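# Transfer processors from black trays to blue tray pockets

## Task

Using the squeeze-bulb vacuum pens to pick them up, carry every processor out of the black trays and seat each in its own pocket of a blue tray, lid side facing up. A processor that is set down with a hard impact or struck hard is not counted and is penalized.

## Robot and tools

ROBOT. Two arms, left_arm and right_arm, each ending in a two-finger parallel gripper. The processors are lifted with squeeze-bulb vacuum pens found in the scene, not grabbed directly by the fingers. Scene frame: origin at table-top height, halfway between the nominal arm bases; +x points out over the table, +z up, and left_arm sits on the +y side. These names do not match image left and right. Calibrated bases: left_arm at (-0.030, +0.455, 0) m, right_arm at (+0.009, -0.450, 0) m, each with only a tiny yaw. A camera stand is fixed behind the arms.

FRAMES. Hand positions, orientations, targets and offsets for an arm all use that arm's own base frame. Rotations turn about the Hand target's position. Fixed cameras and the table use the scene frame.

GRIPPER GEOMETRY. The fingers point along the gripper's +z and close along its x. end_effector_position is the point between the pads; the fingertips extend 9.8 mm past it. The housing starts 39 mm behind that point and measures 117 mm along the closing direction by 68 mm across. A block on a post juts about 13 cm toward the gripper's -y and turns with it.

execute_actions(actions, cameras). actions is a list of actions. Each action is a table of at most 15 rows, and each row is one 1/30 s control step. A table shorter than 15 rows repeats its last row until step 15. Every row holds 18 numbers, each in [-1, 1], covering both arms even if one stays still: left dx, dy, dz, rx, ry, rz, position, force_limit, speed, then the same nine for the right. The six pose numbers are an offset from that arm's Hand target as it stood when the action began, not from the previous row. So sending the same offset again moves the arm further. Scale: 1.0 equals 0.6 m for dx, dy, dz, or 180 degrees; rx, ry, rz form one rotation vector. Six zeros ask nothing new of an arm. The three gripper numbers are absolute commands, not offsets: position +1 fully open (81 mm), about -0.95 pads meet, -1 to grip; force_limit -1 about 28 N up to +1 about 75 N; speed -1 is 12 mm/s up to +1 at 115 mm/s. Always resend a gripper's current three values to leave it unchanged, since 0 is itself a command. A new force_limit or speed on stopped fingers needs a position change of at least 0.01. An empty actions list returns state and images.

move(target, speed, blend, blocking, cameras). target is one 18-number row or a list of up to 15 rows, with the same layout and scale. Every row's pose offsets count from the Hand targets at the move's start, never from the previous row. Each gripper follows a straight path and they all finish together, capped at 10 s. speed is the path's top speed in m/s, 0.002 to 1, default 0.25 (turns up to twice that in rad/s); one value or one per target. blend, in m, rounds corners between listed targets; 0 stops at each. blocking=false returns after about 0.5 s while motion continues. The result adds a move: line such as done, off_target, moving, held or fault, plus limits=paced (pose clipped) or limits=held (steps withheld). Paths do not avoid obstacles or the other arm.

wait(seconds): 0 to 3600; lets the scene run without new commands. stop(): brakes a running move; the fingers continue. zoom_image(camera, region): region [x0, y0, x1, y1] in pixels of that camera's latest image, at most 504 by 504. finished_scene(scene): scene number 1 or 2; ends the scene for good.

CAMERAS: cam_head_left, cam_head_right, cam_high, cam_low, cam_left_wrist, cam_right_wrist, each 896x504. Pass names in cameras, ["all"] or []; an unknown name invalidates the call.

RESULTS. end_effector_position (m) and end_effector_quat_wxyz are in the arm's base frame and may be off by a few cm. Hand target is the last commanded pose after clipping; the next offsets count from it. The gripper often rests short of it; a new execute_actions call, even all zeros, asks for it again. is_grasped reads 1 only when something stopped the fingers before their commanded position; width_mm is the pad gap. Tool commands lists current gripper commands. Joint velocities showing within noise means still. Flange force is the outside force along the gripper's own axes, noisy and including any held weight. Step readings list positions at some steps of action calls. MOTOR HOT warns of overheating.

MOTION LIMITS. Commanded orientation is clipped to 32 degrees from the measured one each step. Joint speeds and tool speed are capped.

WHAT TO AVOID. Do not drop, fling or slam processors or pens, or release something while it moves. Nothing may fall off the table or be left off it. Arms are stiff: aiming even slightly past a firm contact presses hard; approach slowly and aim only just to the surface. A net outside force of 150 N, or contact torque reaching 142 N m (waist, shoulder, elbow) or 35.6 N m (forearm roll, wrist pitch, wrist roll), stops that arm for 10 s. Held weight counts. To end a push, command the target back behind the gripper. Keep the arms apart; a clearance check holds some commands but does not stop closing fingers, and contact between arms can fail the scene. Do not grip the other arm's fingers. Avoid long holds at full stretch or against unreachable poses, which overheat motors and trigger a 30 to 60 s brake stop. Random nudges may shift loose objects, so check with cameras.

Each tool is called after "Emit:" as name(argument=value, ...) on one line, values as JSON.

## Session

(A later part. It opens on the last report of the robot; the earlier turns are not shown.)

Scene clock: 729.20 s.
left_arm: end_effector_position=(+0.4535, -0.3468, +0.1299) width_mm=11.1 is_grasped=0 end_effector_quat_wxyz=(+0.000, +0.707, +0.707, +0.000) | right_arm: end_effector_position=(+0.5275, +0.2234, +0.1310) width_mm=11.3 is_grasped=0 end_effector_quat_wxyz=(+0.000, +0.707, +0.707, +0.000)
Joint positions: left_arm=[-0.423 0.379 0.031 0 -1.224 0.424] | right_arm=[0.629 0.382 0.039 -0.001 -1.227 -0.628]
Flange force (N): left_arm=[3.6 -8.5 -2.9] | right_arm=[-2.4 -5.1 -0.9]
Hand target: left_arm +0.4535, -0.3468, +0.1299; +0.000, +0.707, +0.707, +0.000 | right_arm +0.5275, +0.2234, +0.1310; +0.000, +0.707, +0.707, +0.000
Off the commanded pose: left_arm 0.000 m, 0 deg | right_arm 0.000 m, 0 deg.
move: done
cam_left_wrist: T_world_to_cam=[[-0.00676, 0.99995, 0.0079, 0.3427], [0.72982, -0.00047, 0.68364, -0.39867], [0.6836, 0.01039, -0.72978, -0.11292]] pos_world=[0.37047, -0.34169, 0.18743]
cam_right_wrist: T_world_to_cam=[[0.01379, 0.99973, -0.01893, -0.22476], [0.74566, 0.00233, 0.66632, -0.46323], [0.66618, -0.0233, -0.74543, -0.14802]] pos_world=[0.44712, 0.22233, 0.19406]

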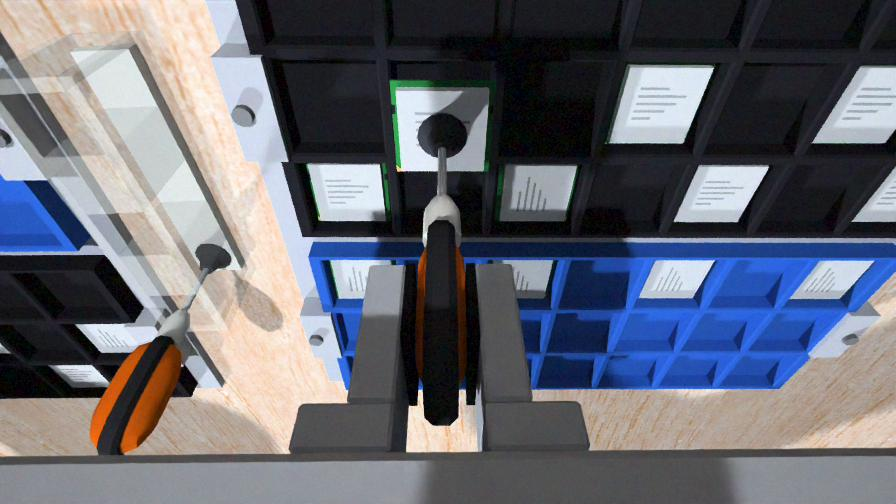

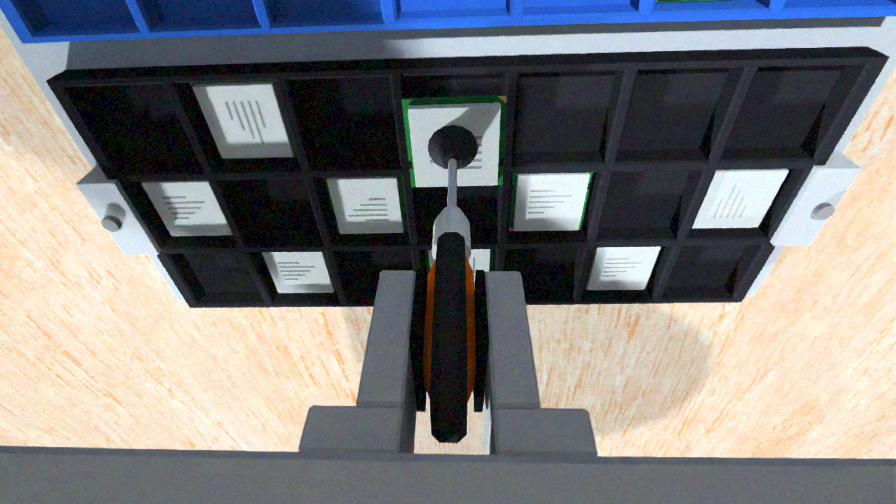

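Emit:
move(target=[[0.1740,-0.0020,0,0,0,0,-0.685,1,-0.3, -0.0988,-0.0017,0,0,0,0,-0.68,1,-0.5],[0.1740,-0.0020,-0.035,0,0,0,-0.685,1,-0.3, -0.0988,-0.0017,-0.015,0,0,0,-0.68,1,-0.5],[0.1740,-0.0020,-0.035,0,0,0,-0.98,1,-0.3, -0.0988,-0.0017,-0.015,0,0,0,-0.68,1,-0.5],[0.1740,-0.0020,0,0,0,0,-0.98,1,-0.3, -0.0988,-0.0017,-0.015,0,0,0,-0.68,1,-0.5]], speed=[0.25,0.06,0.05,0.1], cameras=["cam_left_wrist","cam_right_wrist"])

Emit:
zoom_image(camera="cam_right_wrist", region=[370, 50, 570, 250])

Scene clock: 740.13 s.
left_arm: end_effector_position=(+0.5578, -0.3481, +0.1299) width_mm=8.1 is_grasped=1 end_effector_quat_wxyz=(+0.000, +0.707, +0.707, +0.000) | right_arm: end_effector_position=(+0.4682, +0.2224, +0.1220) width_mm=11.3 is_grasped=0 end_effector_quat_wxyz=(+0.000, +0.707, +0.707, +0.000)
Joint positions: left_arm=[-0.359 0.589 0.34 0 -1.321 0.359] | right_arm=[0.696 0.263 -0.142 -0.001 -1.166 -0.696]
Flange force (N): left_arm=[4.6 -10.6 -3.0] | right_arm=[-2.3 -4.3 -0.9]
Hand target: left_arm +0.5579, -0.3480, +0.1299; +0.000, +0.707, +0.707, +0.000 | right_arm +0.4682, +0.2224, +0.1220; +0.000, +0.707, +0.707, +0.000
Off the commanded pose: left_arm 0.000 m, 0 deg | right_arm 0.000 m, 0 deg.
move: done
cam_left_wrist: T_world_to_cam=[[-0.00691, 0.99995, 0.00776, 0.3447], [0.72987, -0.00027, 0.68359, -0.47481], [0.68355, 0.01039, -0.72983, -0.18425]] pos_world=[0.47487, -0.34289, 0.18743]
cam_right_wrist: T_world_to_cam=[[0.01379, 0.99973, -0.01879, -0.22314], [0.74566, 0.00223, 0.66632, -0.41305], [0.66618, -0.0232, -0.74543, -0.1152]] pos_world=[0.38782, 0.22133, 0.18516]

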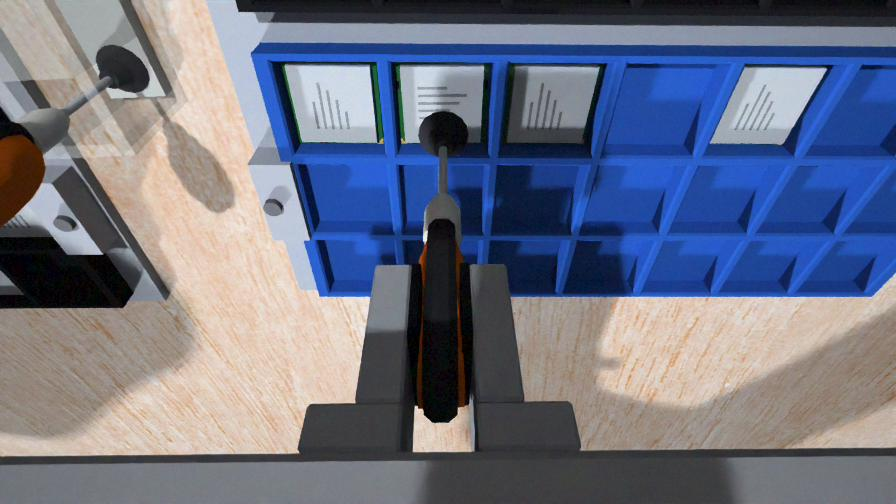

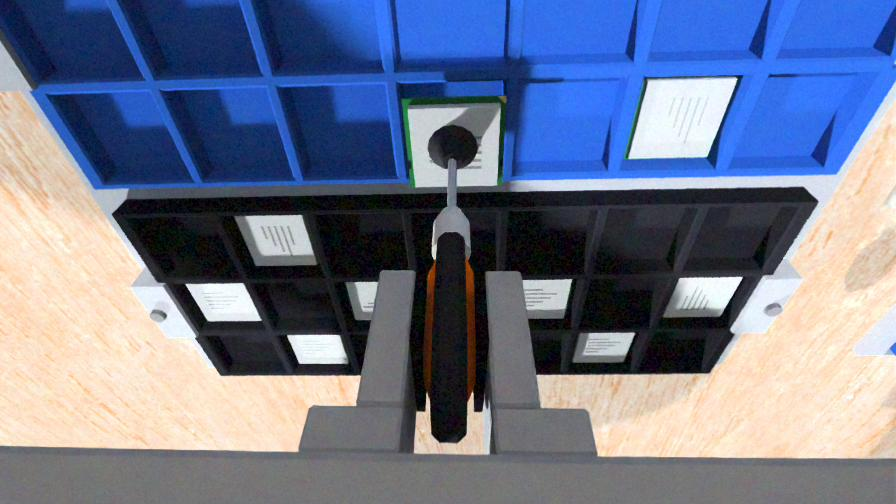

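Scaled by 2.520 from the camera's image (finer frame: 1280x720).

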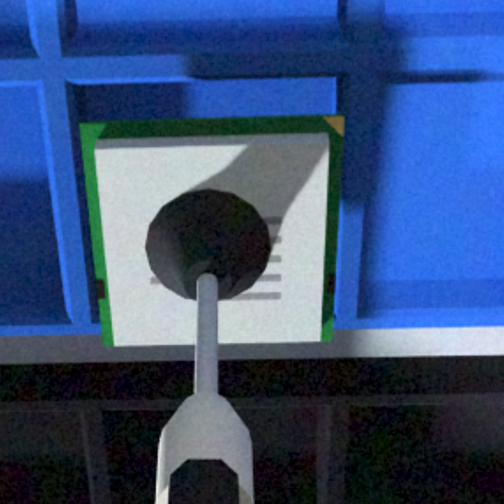

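Emit:
move(target=[[-0.1723,0.1532,0,0,0,0,-0.98,1,-0.3, -0.0037,-0.0008,0,0,0,0,-0.68,1,-0.5],[-0.1723,0.1532,-0.0392,0,0,0,-0.98,1,-0.3, -0.0037,-0.0008,-0.0218,0,0,0,-0.68,1,-0.5],[-0.1723,0.1532,-0.0392,0,0,0,-0.685,1,-0.3, -0.0037,-0.0008,-0.0218,0,0,0,-0.98,1,-0.5],[-0.1723,0.1532,0,0,0,0,-0.685,1,-0.3, -0.0037,-0.0008,0.013,0,0,0,-0.98,1,-0.5]], speed=[0.25,0.06,0.05,0.1], cameras=["cam_left_wrist","cam_right_wrist"])

Emit:
zoom_image(camera="cam_right_wrist", region=[370, 20, 570, 220])

Scene clock: 761.10 s.
left_arm: end_effector_position=(+0.4545, -0.2561, +0.1299) width_mm=11.1 is_grasped=0 end_effector_quat_wxyz=(+0.000, +0.707, +0.707, +0.000) | right_arm: end_effector_position=(+0.4659, +0.2219, +0.1298) width_mm=8.7 is_grasped=1 end_effector_quat_wxyz=(+0.000, +0.707, +0.707, +0.000)
Joint positions: left_arm=[-0.261 0.263 -0.121 0 -1.186 0.262] | right_arm=[0.699 0.25 -0.138 -0.001 -1.182 -0.698]
Flange force (N): left_arm=[2.3 -8.0 -2.9] | right_arm=[-2.2 -4.1 -0.9]
Hand target: left_arm +0.4545, -0.2561, +0.1299; +0.000, +0.707, +0.707, +0.000 | right_arm +0.4660, +0.2219, +0.1298; +0.000, +0.707, +0.707, +0.000
Off the commanded pose: left_arm 0.000 m, 0 deg | right_arm 0.000 m, 0 deg.
move: done
cam_left_wrist: T_world_to_cam=[[-0.00676, 0.99995, 0.0079, 0.25201], [0.72982, -0.00047, 0.68364, -0.39936], [0.6836, 0.01039, -0.72978, -0.11455]] pos_world=[0.37147, -0.25099, 0.18743]
cam_right_wrist: T_world_to_cam=[[0.01379, 0.99973, -0.01879, -0.22246], [0.74571, 0.00223, 0.66626, -0.41655], [0.66612, -0.0232, -0.74548, -0.10797]] pos_world=[0.38562, 0.22083, 0.19286]

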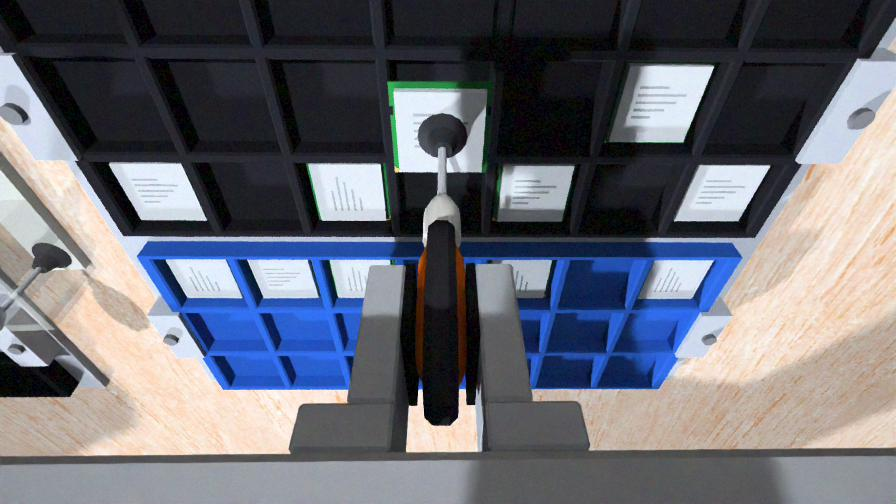

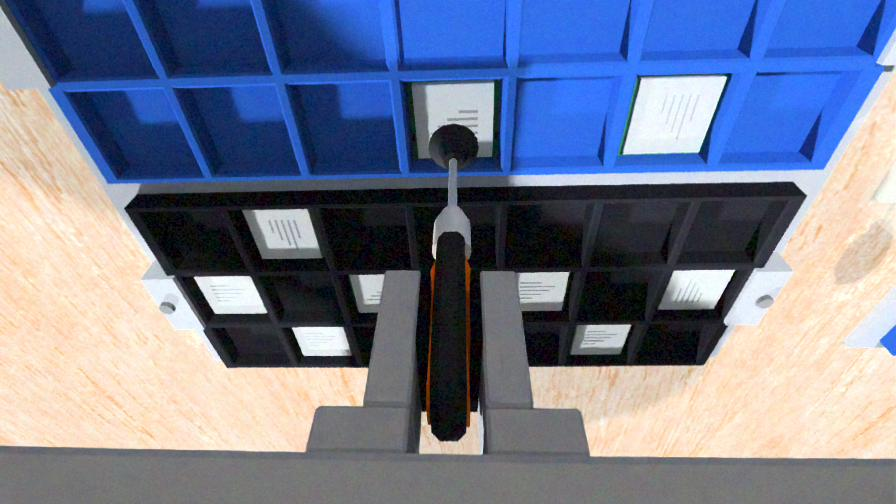

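Scaled by 2.520 from the camera's image (finer frame: 1280x720).

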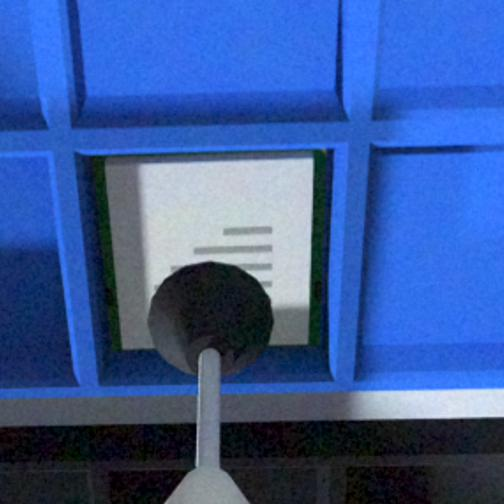

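Emit:
move(target=[[0.1740,-0.0020,0,0,0,0,-0.685,1,-0.3, 0.1052,-0.1485,0,0,0,0,-0.98,1,-0.5],[0.1740,-0.0020,-0.035,0,0,0,-0.685,1,-0.3, 0.1052,-0.1485,-0.0395,0,0,0,-0.98,1,-0.5],[0.1740,-0.0020,-0.035,0,0,0,-0.98,1,-0.3, 0.1052,-0.1485,-0.0395,0,0,0,-0.68,1,-0.5],[0.1740,-0.0020,0,0,0,0,-0.98,1,-0.3, 0.1052,-0.1485,0,0,0,0,-0.68,1,-0.5]], speed=[0.25,0.06,0.05,0.1], cameras=["cam_left_wrist","cam_right_wrist"])

Scene clock: 772.00 s.
left_arm: end_effector_position=(+0.5589, -0.2574, +0.1299) width_mm=8.2 is_grasped=1 end_effector_quat_wxyz=(+0.000, +0.707, +0.707, +0.000) | right_arm: end_effector_position=(+0.5291, +0.1328, +0.1298) width_mm=11.3 is_grasped=0 end_effector_quat_wxyz=(+0.000, +0.707, +0.707, +0.000)
Joint positions: left_arm=[-0.219 0.485 0.182 0 -1.268 0.219] | right_arm=[0.486 0.319 -0.049 -0.001 -1.202 -0.485]
Flange force (N): left_arm=[2.0 -9.6 -2.9] | right_arm=[-1.5 -5.1 -1.3]
Hand target: left_arm +0.5589, -0.2573, +0.1299; +0.000, +0.707, +0.707, +0.000 | right_arm +0.5291, +0.1328, +0.1298; +0.000, +0.707, +0.707, +0.000
Off the commanded pose: left_arm 0.000 m, 0 deg | right_arm 0.000 m, 0 deg.
move: done
cam_left_wrist: T_world_to_cam=[[-0.00691, 0.99995, 0.00776, 0.25401], [0.72982, -0.00027, 0.68364, -0.4755], [0.6836, 0.01039, -0.72978, -0.1859]] pos_world=[0.47587, -0.25219, 0.18743]
cam_right_wrist: T_world_to_cam=[[0.01379, 0.99973, -0.01893, -0.13423], [0.74566, 0.00233, 0.66632, -0.46341], [0.66618, -0.0233, -0.74543, -0.15209]] pos_world=[0.44872, 0.13173, 0.19286]

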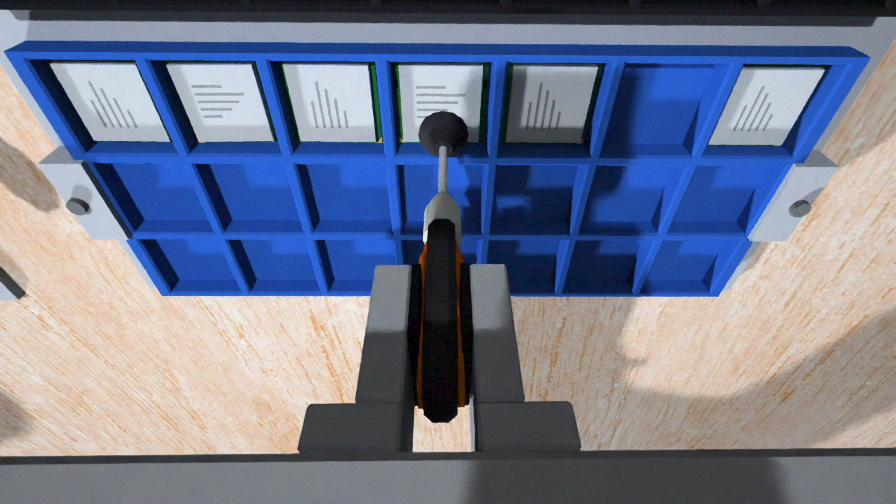

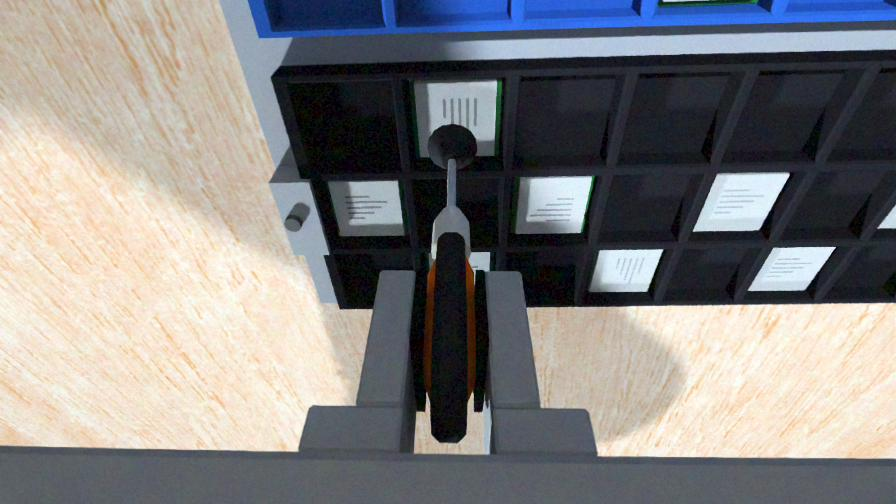

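Emit:
move(target=[[-0.1723,0.1533,0,0,0,0,-0.98,1,-0.3, -0.001,0.0015,0,0,0,0,-0.98,1,-0.5],[-0.1723,0.1533,-0.0392,0,0,0,-0.98,1,-0.3, -0.001,0.0015,-0.0415,0,0,0,-0.98,1,-0.5]], speed=[0.25,0.06])

Scene clock: 779.50 s.
left_arm: end_effector_position=(+0.4555, -0.1653, +0.1065) width_mm=8.2 is_grasped=1 end_effector_quat_wxyz=(+0.000, +0.707, +0.707, +0.000) | right_arm: end_effector_position=(+0.5285, +0.1337, +0.1049) width_mm=8.8 is_grasped=1 end_effector_quat_wxyz=(+0.000, +0.707, +0.707, +0.000)
Joint positions: left_arm=[-0.077 0.2 -0.259 0 -1.111 0.077] | right_arm=[0.488 0.342 -0.081 -0.001 -1.147 -0.487]
Flange force (N): left_arm=[-0.1 -7.8 -4.6] | right_arm=[-1.3 -4.4 -6.8]
Hand target: left_arm +0.4555, -0.1653, +0.1064; +0.000, +0.707, +0.707, +0.000 | right_arm +0.5285, +0.1337, +0.1049; +0.000, +0.707, +0.707, +0.000
Off the commanded pose: left_arm 0.000 m, 0 deg | right_arm 0.000 m, 0 deg.
move: done

Emit:
move(target=[[0,0,-0.0017,0,0,0,-0.98,1,-0.3, 0,0,-0.0015,0,0,0,-0.98,1,-0.5],[0,0,-0.0017,0,0,0,-0.685,1,-0.3, 0,0,-0.0015,0,0,0,-0.68,1,-0.5],[0,0,0.0392,0,0,0,-0.685,1,-0.3, 0,0,0.0418,0,0,0,-0.68,1,-0.5]], speed=[0.05,0.05,0.1], cameras=["cam_left_wrist","cam_right_wrist"])

Scene clock: 786.23 s.
left_arm: end_effector_position=(+0.4555, -0.1653, +0.1299) width_mm=11.1 is_grasped=0 end_effector_quat_wxyz=(+0.000, +0.707, +0.707, +0.000) | right_arm: end_effector_position=(+0.5285, +0.1337, +0.1299) width_mm=11.3 is_grasped=0 end_effector_quat_wxyz=(+0.000, +0.707, +0.707, +0.000)
Joint positions: left_arm=[-0.077 0.175 -0.229 0 -1.167 0.077] | right_arm=[0.488 0.318 -0.05 -0.001 -1.203 -0.487]
Flange force (N): left_arm=[0.5 -8.7 -2.5] | right_arm=[-1.4 -4.6 -0.9]
Hand target: left_arm +0.4555, -0.1653, +0.1299; +0.000, +0.707, +0.707, +0.000 | right_arm +0.5285, +0.1337, +0.1300; +0.000, +0.707, +0.707, +0.000
Off the commanded pose: left_arm 0.000 m, 0 deg | right_arm 0.000 m, 0 deg.
move: done
cam_left_wrist: T_world_to_cam=[[-0.0069, 0.99994, 0.0079, 0.16127], [0.72982, -0.00037, 0.68364, -0.40003], [0.6836, 0.01049, -0.72978, -0.11616]] pos_world=[0.37247, -0.16019, 0.18743]
cam_right_wrist: T_world_to_cam=[[0.01379, 0.99973, -0.01879, -0.13514], [0.74576, 0.00223, 0.66621, -0.4631], [0.66607, -0.0232, -0.74552, -0.15147]] pos_world=[0.44812, 0.13263, 0.19306]

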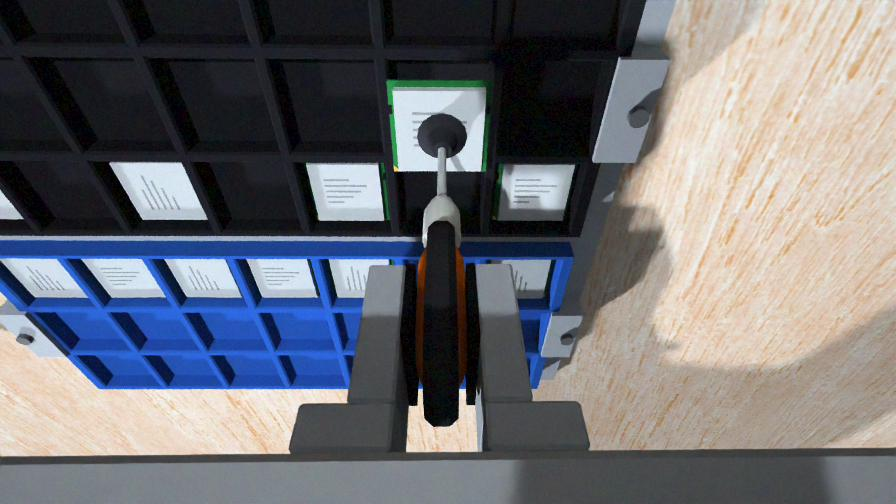

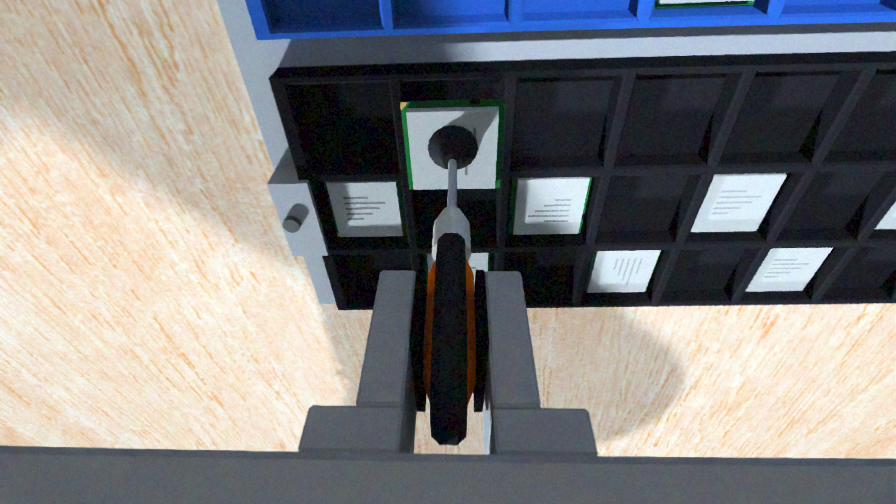

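Emit:
move(target=[[0.1740,-0.0020,0,0,0,0,-0.685,1,-0.3, -0.1025,-0.0025,0,0,0,0,-0.68,1,-0.5],[0.1740,-0.0020,-0.035,0,0,0,-0.685,1,-0.3, -0.1025,-0.0025,-0.036,0,0,0,-0.68,1,-0.5],[0.1740,-0.0020,-0.035,0,0,0,-0.98,1,-0.3, -0.1025,-0.0025,-0.036,0,0,0,-0.98,1,-0.5],[0.1740,-0.0020,0,0,0,0,-0.98,1,-0.3, -0.1025,-0.0025,0,0,0,0,-0.98,1,-0.5]], speed=[0.25,0.06,0.05,0.1], cameras=["cam_left_wrist","cam_right_wrist"])

Scene clock: 794.57 s.
left_arm: end_effector_position=(+0.5599, -0.1666, +0.1299) width_mm=8.2 is_grasped=1 end_effector_quat_wxyz=(+0.000, +0.707, +0.707, +0.000) | right_arm: end_effector_position=(+0.4670, +0.1322, +0.1300) width_mm=8.8 is_grasped=1 end_effector_quat_wxyz=(+0.000, +0.707, +0.707, +0.000)
Joint positions: left_arm=[-0.065 0.41 0.075 0 -1.236 0.065] | right_arm=[0.546 0.177 -0.227 -0.001 -1.167 -0.546]
Flange force (N): left_arm=[0.5 -9.9 -2.6] | right_arm=[-1.1 -4.1 -0.4]
Hand target: left_arm +0.5599, -0.1665, +0.1299; +0.000, +0.707, +0.707, +0.000 | right_arm +0.4670, +0.1322, +0.1300; +0.000, +0.707, +0.707, +0.000
Off the commanded pose: left_arm 0.000 m, 0 deg | right_arm 0.000 m, 0 deg.
move: done
cam_left_wrist: T_world_to_cam=[[-0.00691, 0.99995, 0.00776, 0.16322], [0.72982, -0.00027, 0.68364, -0.47621], [0.6836, 0.01039, -0.72978, -0.18753]] pos_world=[0.47687, -0.16139, 0.18743]
cam_right_wrist: T_world_to_cam=[[0.01372, 0.99973, -0.01886, -0.13275], [0.74571, 0.00233, 0.66626, -0.41724], [0.66613, -0.0232, -0.74548, -0.11057]] pos_world=[0.38662, 0.13113, 0.19306]

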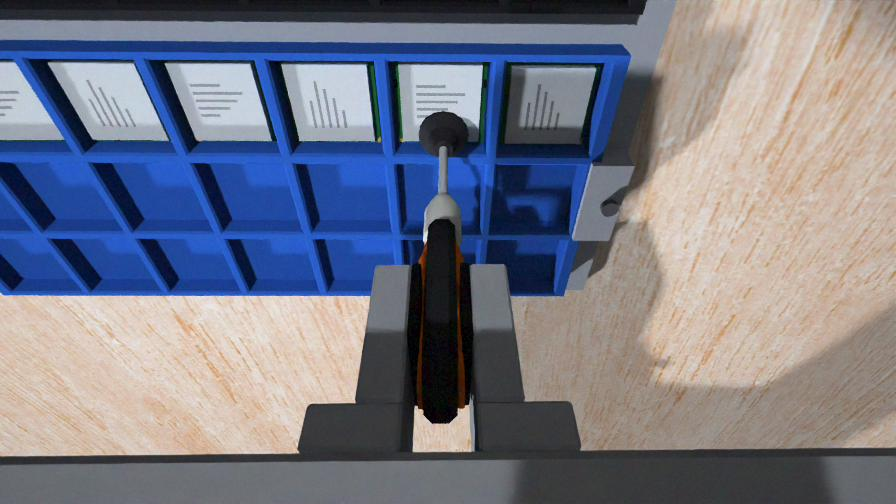

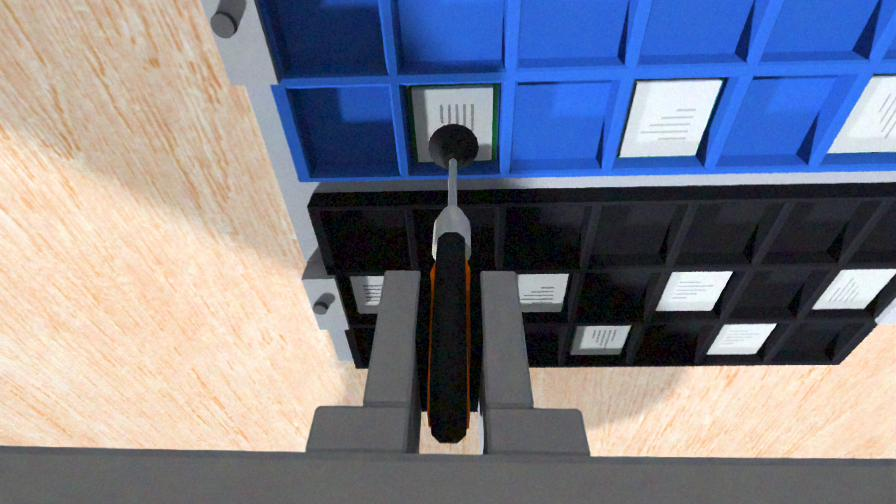

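Emit:
move(target=[[-0.0972,0.0768,0,0,0,0,-0.98,1,-0.3, 0.18,-0.0707,0,0,0,0,-0.98,1,-0.5],[-0.0972,0.0768,-0.0407,0,0,0,-0.98,1,-0.3, 0.18,-0.0707,-0.0425,0,0,0,-0.98,1,-0.5],[-0.0972,0.0768,-0.0407,0,0,0,-0.685,1,-0.3, 0.18,-0.0707,-0.0425,0,0,0,-0.68,1,-0.5],[-0.0972,0.0768,0,0,0,0,-0.685,1,-0.3, 0.18,-0.0707,0,0,0,0,-0.68,1,-0.5]], speed=[0.25,0.06,0.05,0.1], cameras=["cam_left_wrist","cam_right_wrist"])

Scene clock: 813.03 s.
left_arm: end_effector_position=(+0.5016, -0.1205, +0.1299) width_mm=11.1 is_grasped=0 end_effector_quat_wxyz=(+0.000, +0.707, +0.707, +0.000) | right_arm: end_effector_position=(+0.5750, +0.0898, +0.1300) width_mm=11.3 is_grasped=0 end_effector_quat_wxyz=(+0.000, +0.707, +0.707, +0.000)
Joint positions: left_arm=[0.019 0.249 -0.139 0 -1.183 -0.018] | right_arm=[0.38 0.405 0.068 -0.001 -1.234 -0.379]
Flange force (N): left_arm=[-0.9 -7.5 -2.7] | right_arm=[-1.2 -5.3 -1.0]
Hand target: left_arm +0.5016, -0.1205, +0.1299; +0.000, +0.707, +0.707, +0.000 | right_arm +0.5750, +0.0898, +0.1300; +0.000, +0.707, +0.707, +0.000
Off the commanded pose: left_arm 0.000 m, 0 deg | right_arm 0.000 m, 0 deg.
move: done
cam_left_wrist: T_world_to_cam=[[-0.00683, 0.99995, 0.00783, 0.11668], [0.72982, -0.00037, 0.68364, -0.43366], [0.6836, 0.01039, -0.72978, -0.14816]] pos_world=[0.41857, -0.11529, 0.18743]
cam_right_wrist: T_world_to_cam=[[0.01379, 0.99973, -0.01893, -0.09187], [0.74566, 0.00233, 0.66632, -0.49767], [0.66618, -0.0233, -0.74543, -0.18352]] pos_world=[0.49462, 0.08873, 0.19306]

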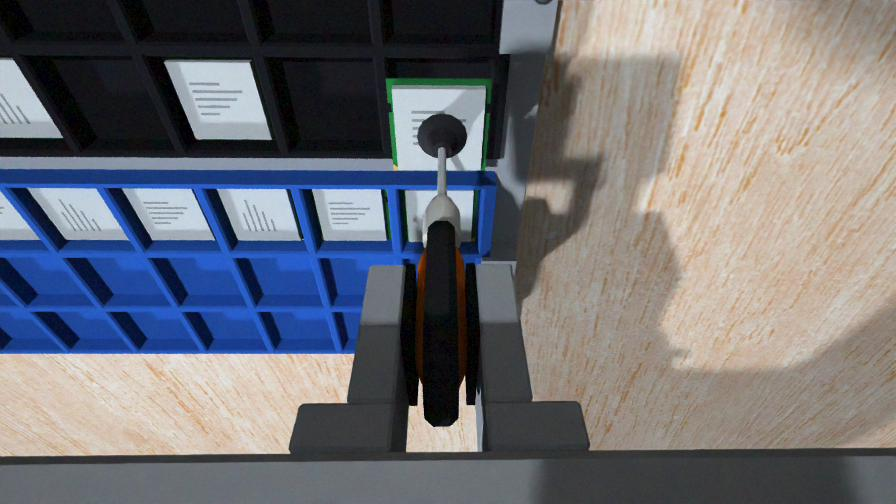

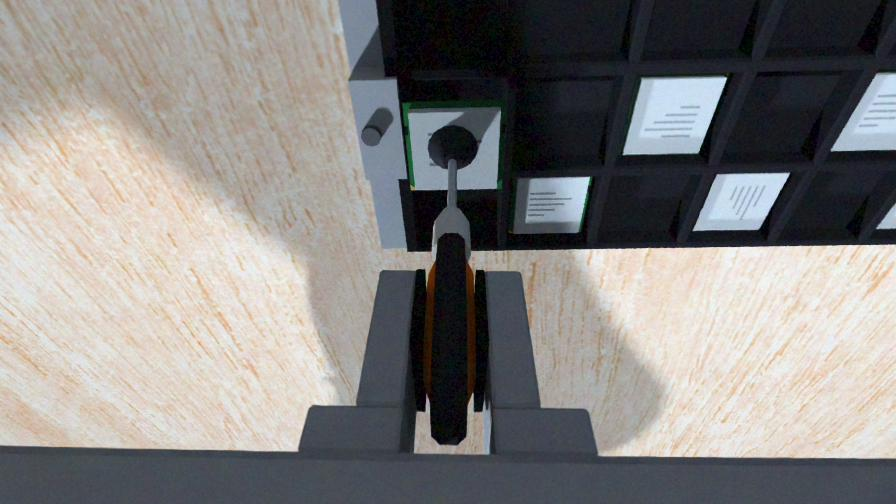

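Emit:
move(target=[[0.1740,-0.0020,0,0,0,0,-0.685,1,-0.3, -0.1775,-0.0038,0,0,0,0,-0.68,1,-0.5],[0.1740,-0.0020,-0.035,0,0,0,-0.685,1,-0.3, -0.1775,-0.0038,-0.0358,0,0,0,-0.68,1,-0.5],[0.1740,-0.0020,-0.035,0,0,0,-0.98,1,-0.3, -0.1775,-0.0038,-0.0358,0,0,0,-0.98,1,-0.5],[0.1740,-0.0020,0,0,0,0,-0.98,1,-0.3, -0.1775,-0.0038,0,0,0,0,-0.98,1,-0.5]], speed=[0.25,0.06,0.05,0.1], cameras=["cam_left_wrist","cam_right_wrist"])

Scene clock: 821.67 s.
left_arm: end_effector_position=(+0.6060, -0.1217, +0.1299) width_mm=8.2 is_grasped=1 end_effector_quat_wxyz=(+0.000, +0.707, +0.707, +0.000) | right_arm: end_effector_position=(+0.4685, +0.0875, +0.1300) width_mm=8.8 is_grasped=1 end_effector_quat_wxyz=(+0.000, +0.707, +0.707, +0.000)
Joint positions: left_arm=[0.014 0.491 0.192 0 -1.271 -0.013] | right_arm=[0.46 0.156 -0.251 -0.001 -1.163 -0.46]
Flange force (N): left_arm=[-0.2 -10.2 -3.6] | right_arm=[-0.7 -3.8 -0.8]
Hand target: left_arm +0.6060, -0.1217, +0.1299; +0.000, +0.707, +0.707, +0.000 | right_arm +0.4685, +0.0875, +0.1300; +0.000, +0.707, +0.707, +0.000
Off the commanded pose: left_arm 0.000 m, 0 deg | right_arm 0.000 m, 0 deg.
move: done
cam_left_wrist: T_world_to_cam=[[-0.00691, 0.99995, 0.00776, 0.11864], [0.72982, -0.00027, 0.68364, -0.50984], [0.6836, 0.01039, -0.72978, -0.21951]] pos_world=[0.52297, -0.11649, 0.18743]
cam_right_wrist: T_world_to_cam=[[0.01379, 0.99973, -0.01879, -0.08813], [0.74571, 0.00223, 0.66626, -0.41825], [0.66612, -0.0232, -0.74548, -0.1126]] pos_world=[0.38812, 0.08643, 0.19306]

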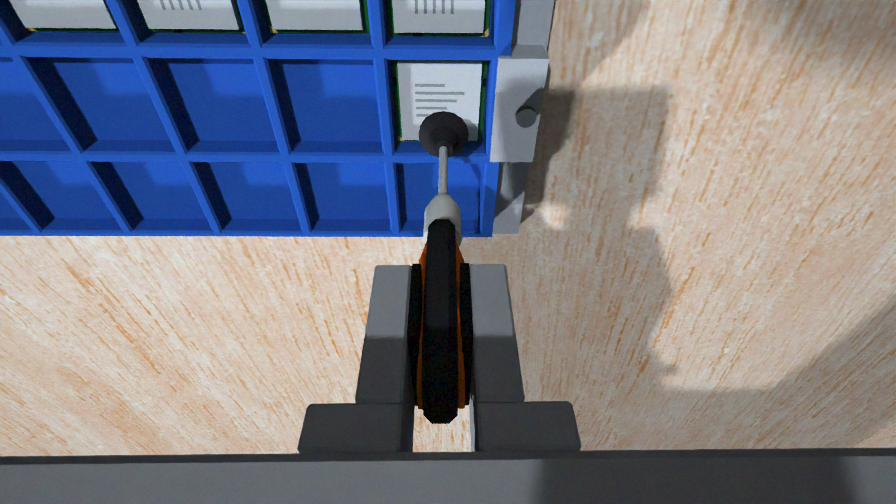

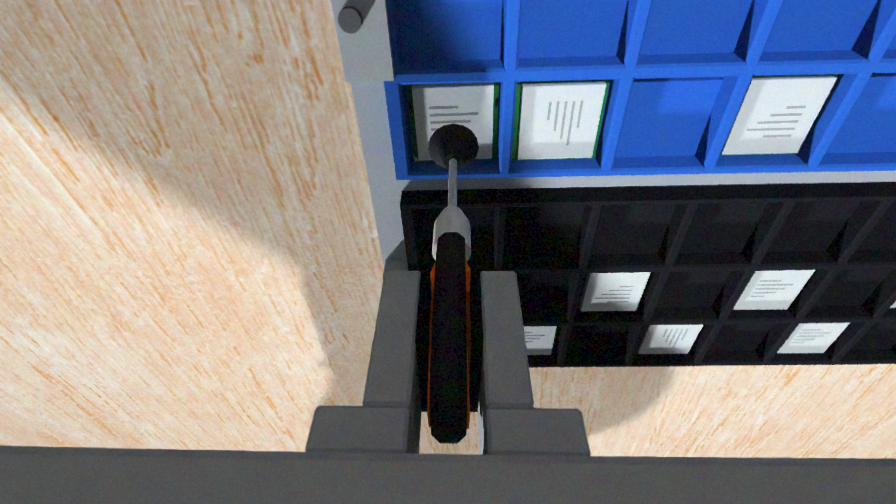

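Emit:
move(target=[[-0.1757,-0.1492,0,0,0,0,-0.98,1,-0.3, 0.1748,0.1538,0,0,0,0,-0.98,1,-0.5],[-0.1757,-0.1492,-0.0407,0,0,0,-0.98,1,-0.3, 0.1748,0.1538,-0.0425,0,0,0,-0.98,1,-0.5],[-0.1757,-0.1492,-0.0407,0,0,0,-0.685,1,-0.3, 0.1748,0.1538,-0.0425,0,0,0,-0.68,1,-0.5],[-0.1757,-0.1492,0,0,0,0,-0.685,1,-0.3, 0.1748,0.1538,0,0,0,0,-0.68,1,-0.5]], speed=[0.25,0.06,0.05,0.1], cameras=["cam_left_wrist","cam_right_wrist"])

Scene clock: 831.33 s.
left_arm: end_effector_position=(+0.5006, -0.2112, +0.1299) width_mm=11.1 is_grasped=0 end_effector_quat_wxyz=(+0.000, +0.707, +0.707, +0.000) | right_arm: end_effector_position=(+0.5734, +0.1798, +0.1300) width_mm=11.3 is_grasped=0 end_effector_quat_wxyz=(+0.000, +0.707, +0.707, +0.000)
Joint positions: left_arm=[-0.158 0.314 -0.056 0 -1.201 0.158] | right_arm=[0.521 0.45 0.132 -0.001 -1.252 -0.521]
Flange force (N): left_arm=[1.1 -8.6 -2.4] | right_arm=[-2.2 -4.7 -1.3]
Hand target: left_arm +0.5006, -0.2112, +0.1299; +0.000, +0.707, +0.707, +0.000 | right_arm +0.5734, +0.1798, +0.1300; +0.000, +0.707, +0.707, +0.000
Off the commanded pose: left_arm 0.000 m, 0 deg | right_arm 0.000 m, 0 deg.
move: done
cam_left_wrist: T_world_to_cam=[[-0.00691, 0.99995, 0.00776, 0.20751], [0.72982, -0.00027, 0.68364, -0.43294], [0.6836, 0.01039, -0.72978, -0.14653]] pos_world=[0.41757, -0.20609, 0.18743]
cam_right_wrist: T_world_to_cam=[[0.01379, 0.99973, -0.01893, -0.18182], [0.74566, 0.00233, 0.66632, -0.49668], [0.66618, -0.0233, -0.74543, -0.18036]] pos_world=[0.49302, 0.17873, 0.19306]

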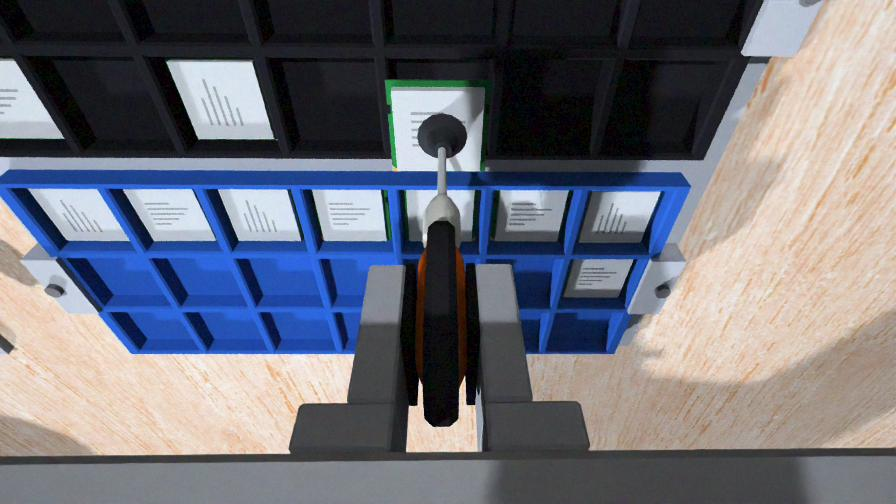

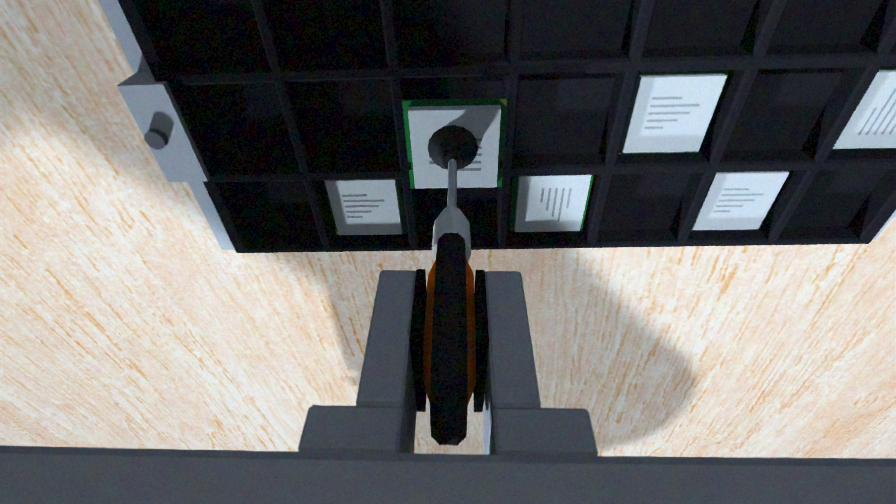

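Emit:
move(target=[[0.1740,-0.0020,0,0,0,0,-0.685,1,-0.3, -0.1775,-0.0038,0,0,0,0,-0.68,1,-0.5],[0.1740,-0.0020,-0.035,0,0,0,-0.685,1,-0.3, -0.1775,-0.0038,-0.0358,0,0,0,-0.68,1,-0.5],[0.1740,-0.0020,-0.035,0,0,0,-0.98,1,-0.3, -0.1775,-0.0038,-0.0358,0,0,0,-0.98,1,-0.5],[0.1740,-0.0020,0,0,0,0,-0.98,1,-0.3, -0.1775,-0.0038,0,0,0,0,-0.98,1,-0.5]], speed=[0.25,0.06,0.05,0.1], cameras=["cam_left_wrist","cam_right_wrist"])

Scene clock: 838.70 s.
left_arm: end_effector_position=(+0.6050, -0.2124, +0.1299) width_mm=8.2 is_grasped=1 end_effector_quat_wxyz=(+0.000, +0.707, +0.707, +0.000) | right_arm: end_effector_position=(+0.4669, +0.1775, +0.1300) width_mm=8.8 is_grasped=1 end_effector_quat_wxyz=(+0.000, +0.707, +0.707, +0.000)
Joint positions: left_arm=[-0.134 0.548 0.277 0 -1.299 0.134] | right_arm=[0.626 0.211 -0.186 -0.001 -1.174 -0.625]
Flange force (N): left_arm=[1.4 -10.0 -3.2] | right_arm=[-2.0 -4.2 -1.0]
Hand target: left_arm +0.6050, -0.2124, +0.1299; +0.000, +0.707, +0.707, +0.000 | right_arm +0.4669, +0.1775, +0.1300; +0.000, +0.707, +0.707, +0.000
Off the commanded pose: left_arm 0.000 m, 0 deg | right_arm 0.000 m, 0 deg.
move: done
cam_left_wrist: T_world_to_cam=[[-0.00691, 0.99995, 0.00776, 0.20943], [0.72982, -0.00027, 0.68364, -0.50913], [0.6836, 0.01039, -0.72978, -0.21789]] pos_world=[0.52197, -0.20729, 0.18743]
cam_right_wrist: T_world_to_cam=[[0.01379, 0.99973, -0.01879, -0.17808], [0.74571, 0.00223, 0.66626, -0.41726], [0.66612, -0.0232, -0.74548, -0.10945]] pos_world=[0.38652, 0.17643, 0.19306]

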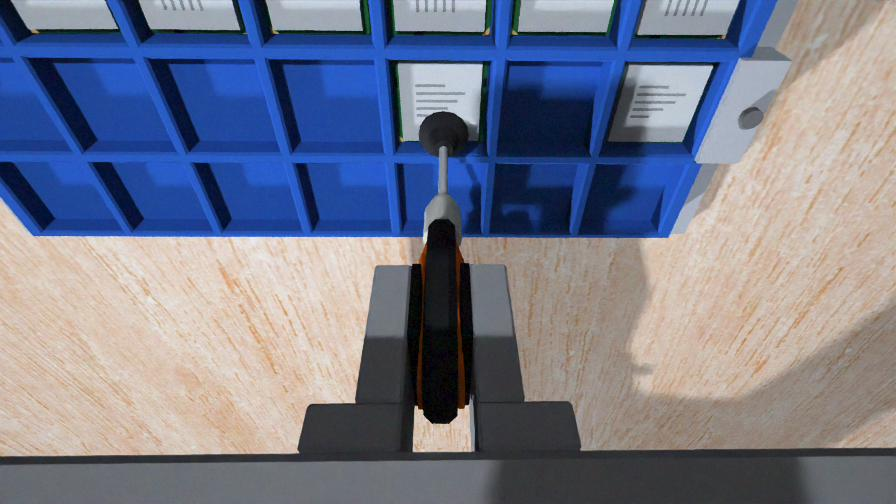

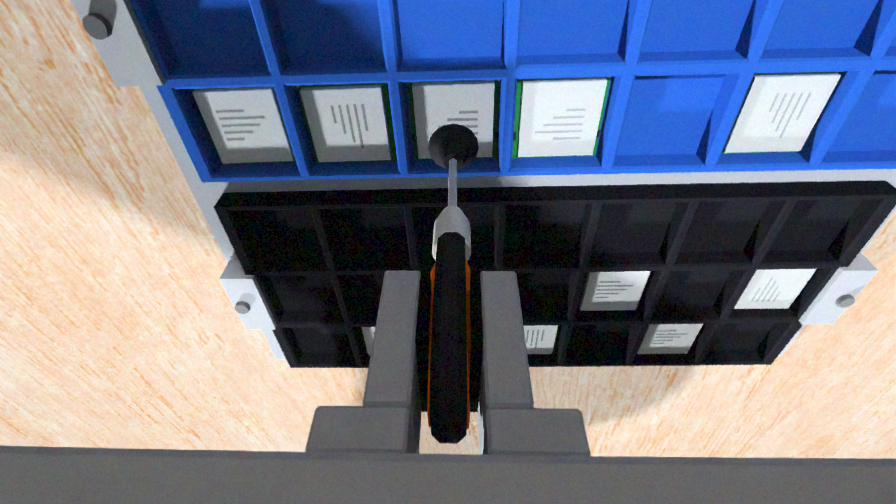

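Emit:
move(target=[[-0.1757,-0.1493,0,0,0,0,-0.98,1,-0.3, 0.1748,0.1538,0,0,0,0,-0.98,1,-0.5],[-0.1757,-0.1493,-0.0407,0,0,0,-0.98,1,-0.3, 0.1748,0.1538,-0.0425,0,0,0,-0.98,1,-0.5],[-0.1757,-0.1493,-0.0407,0,0,0,-0.685,1,-0.3, 0.1748,0.1538,-0.0425,0,0,0,-0.68,1,-0.5],[-0.1757,-0.1493,0,0,0,0,-0.685,1,-0.3, 0.1748,0.1538,0,0,0,0,-0.68,1,-0.5]], speed=[0.25,0.06,0.05,0.1], cameras=["cam_left_wrist","cam_right_wrist"])

Scene clock: 847.27 s.
left_arm: end_effector_position=(+0.4995, -0.3020, +0.1299) width_mm=11.1 is_grasped=0 end_effector_quat_wxyz=(+0.000, +0.707, +0.707, +0.000) | right_arm: end_effector_position=(+0.5717, +0.2698, +0.1299) width_mm=11.3 is_grasped=0 end_effector_quat_wxyz=(+0.000, +0.707, +0.707, +0.000)
Joint positions: left_arm=[-0.319 0.409 0.074 0 -1.235 0.32] | right_arm=[0.648 0.526 0.243 -0.001 -1.288 -0.647]
Flange force (N): left_arm=[3.3 -9.5 -2.3] | right_arm=[-3.1 -5.5 -0.9]
Hand target: left_arm +0.4995, -0.3020, +0.1299; +0.000, +0.707, +0.707, +0.000 | right_arm +0.5717, +0.2698, +0.1300; +0.000, +0.707, +0.707, +0.000
Off the commanded pose: left_arm 0.000 m, 0 deg | right_arm 0.000 m, 0 deg.
move: done
cam_left_wrist: T_world_to_cam=[[-0.00683, 0.99995, 0.00783, 0.29815], [0.72982, -0.00037, 0.68364, -0.43226], [0.6836, 0.01039, -0.72978, -0.1449]] pos_world=[0.41657, -0.29679, 0.18743]
cam_right_wrist: T_world_to_cam=[[0.01386, 0.99973, -0.01887, -0.27182], [0.74571, 0.00223, 0.66626, -0.49569], [0.66612, -0.0233, -0.74548, -0.17716]] pos_world=[0.49142, 0.26873, 0.19306]

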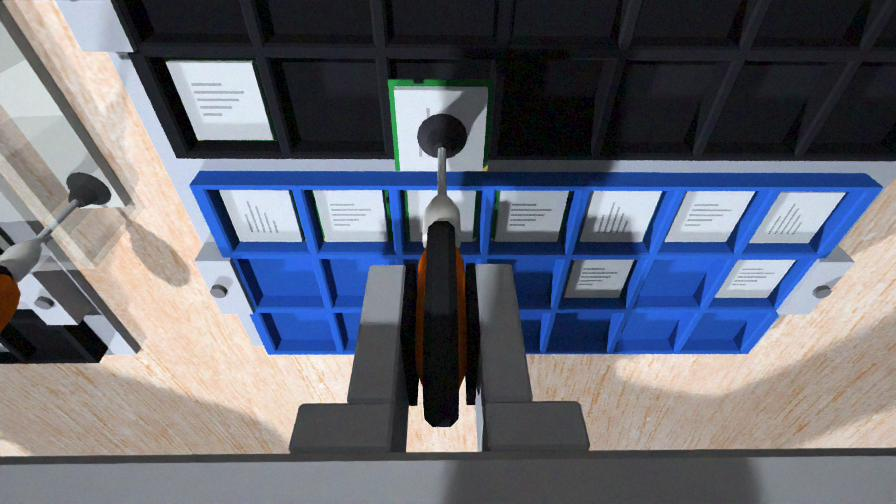

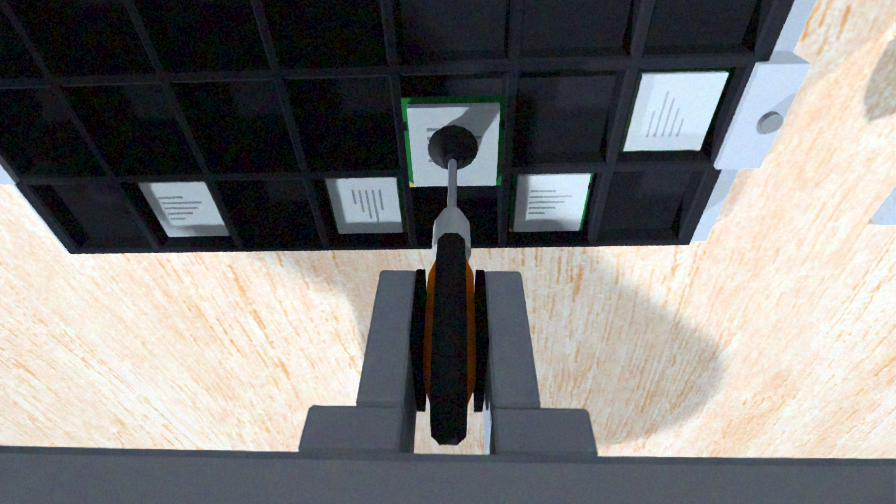

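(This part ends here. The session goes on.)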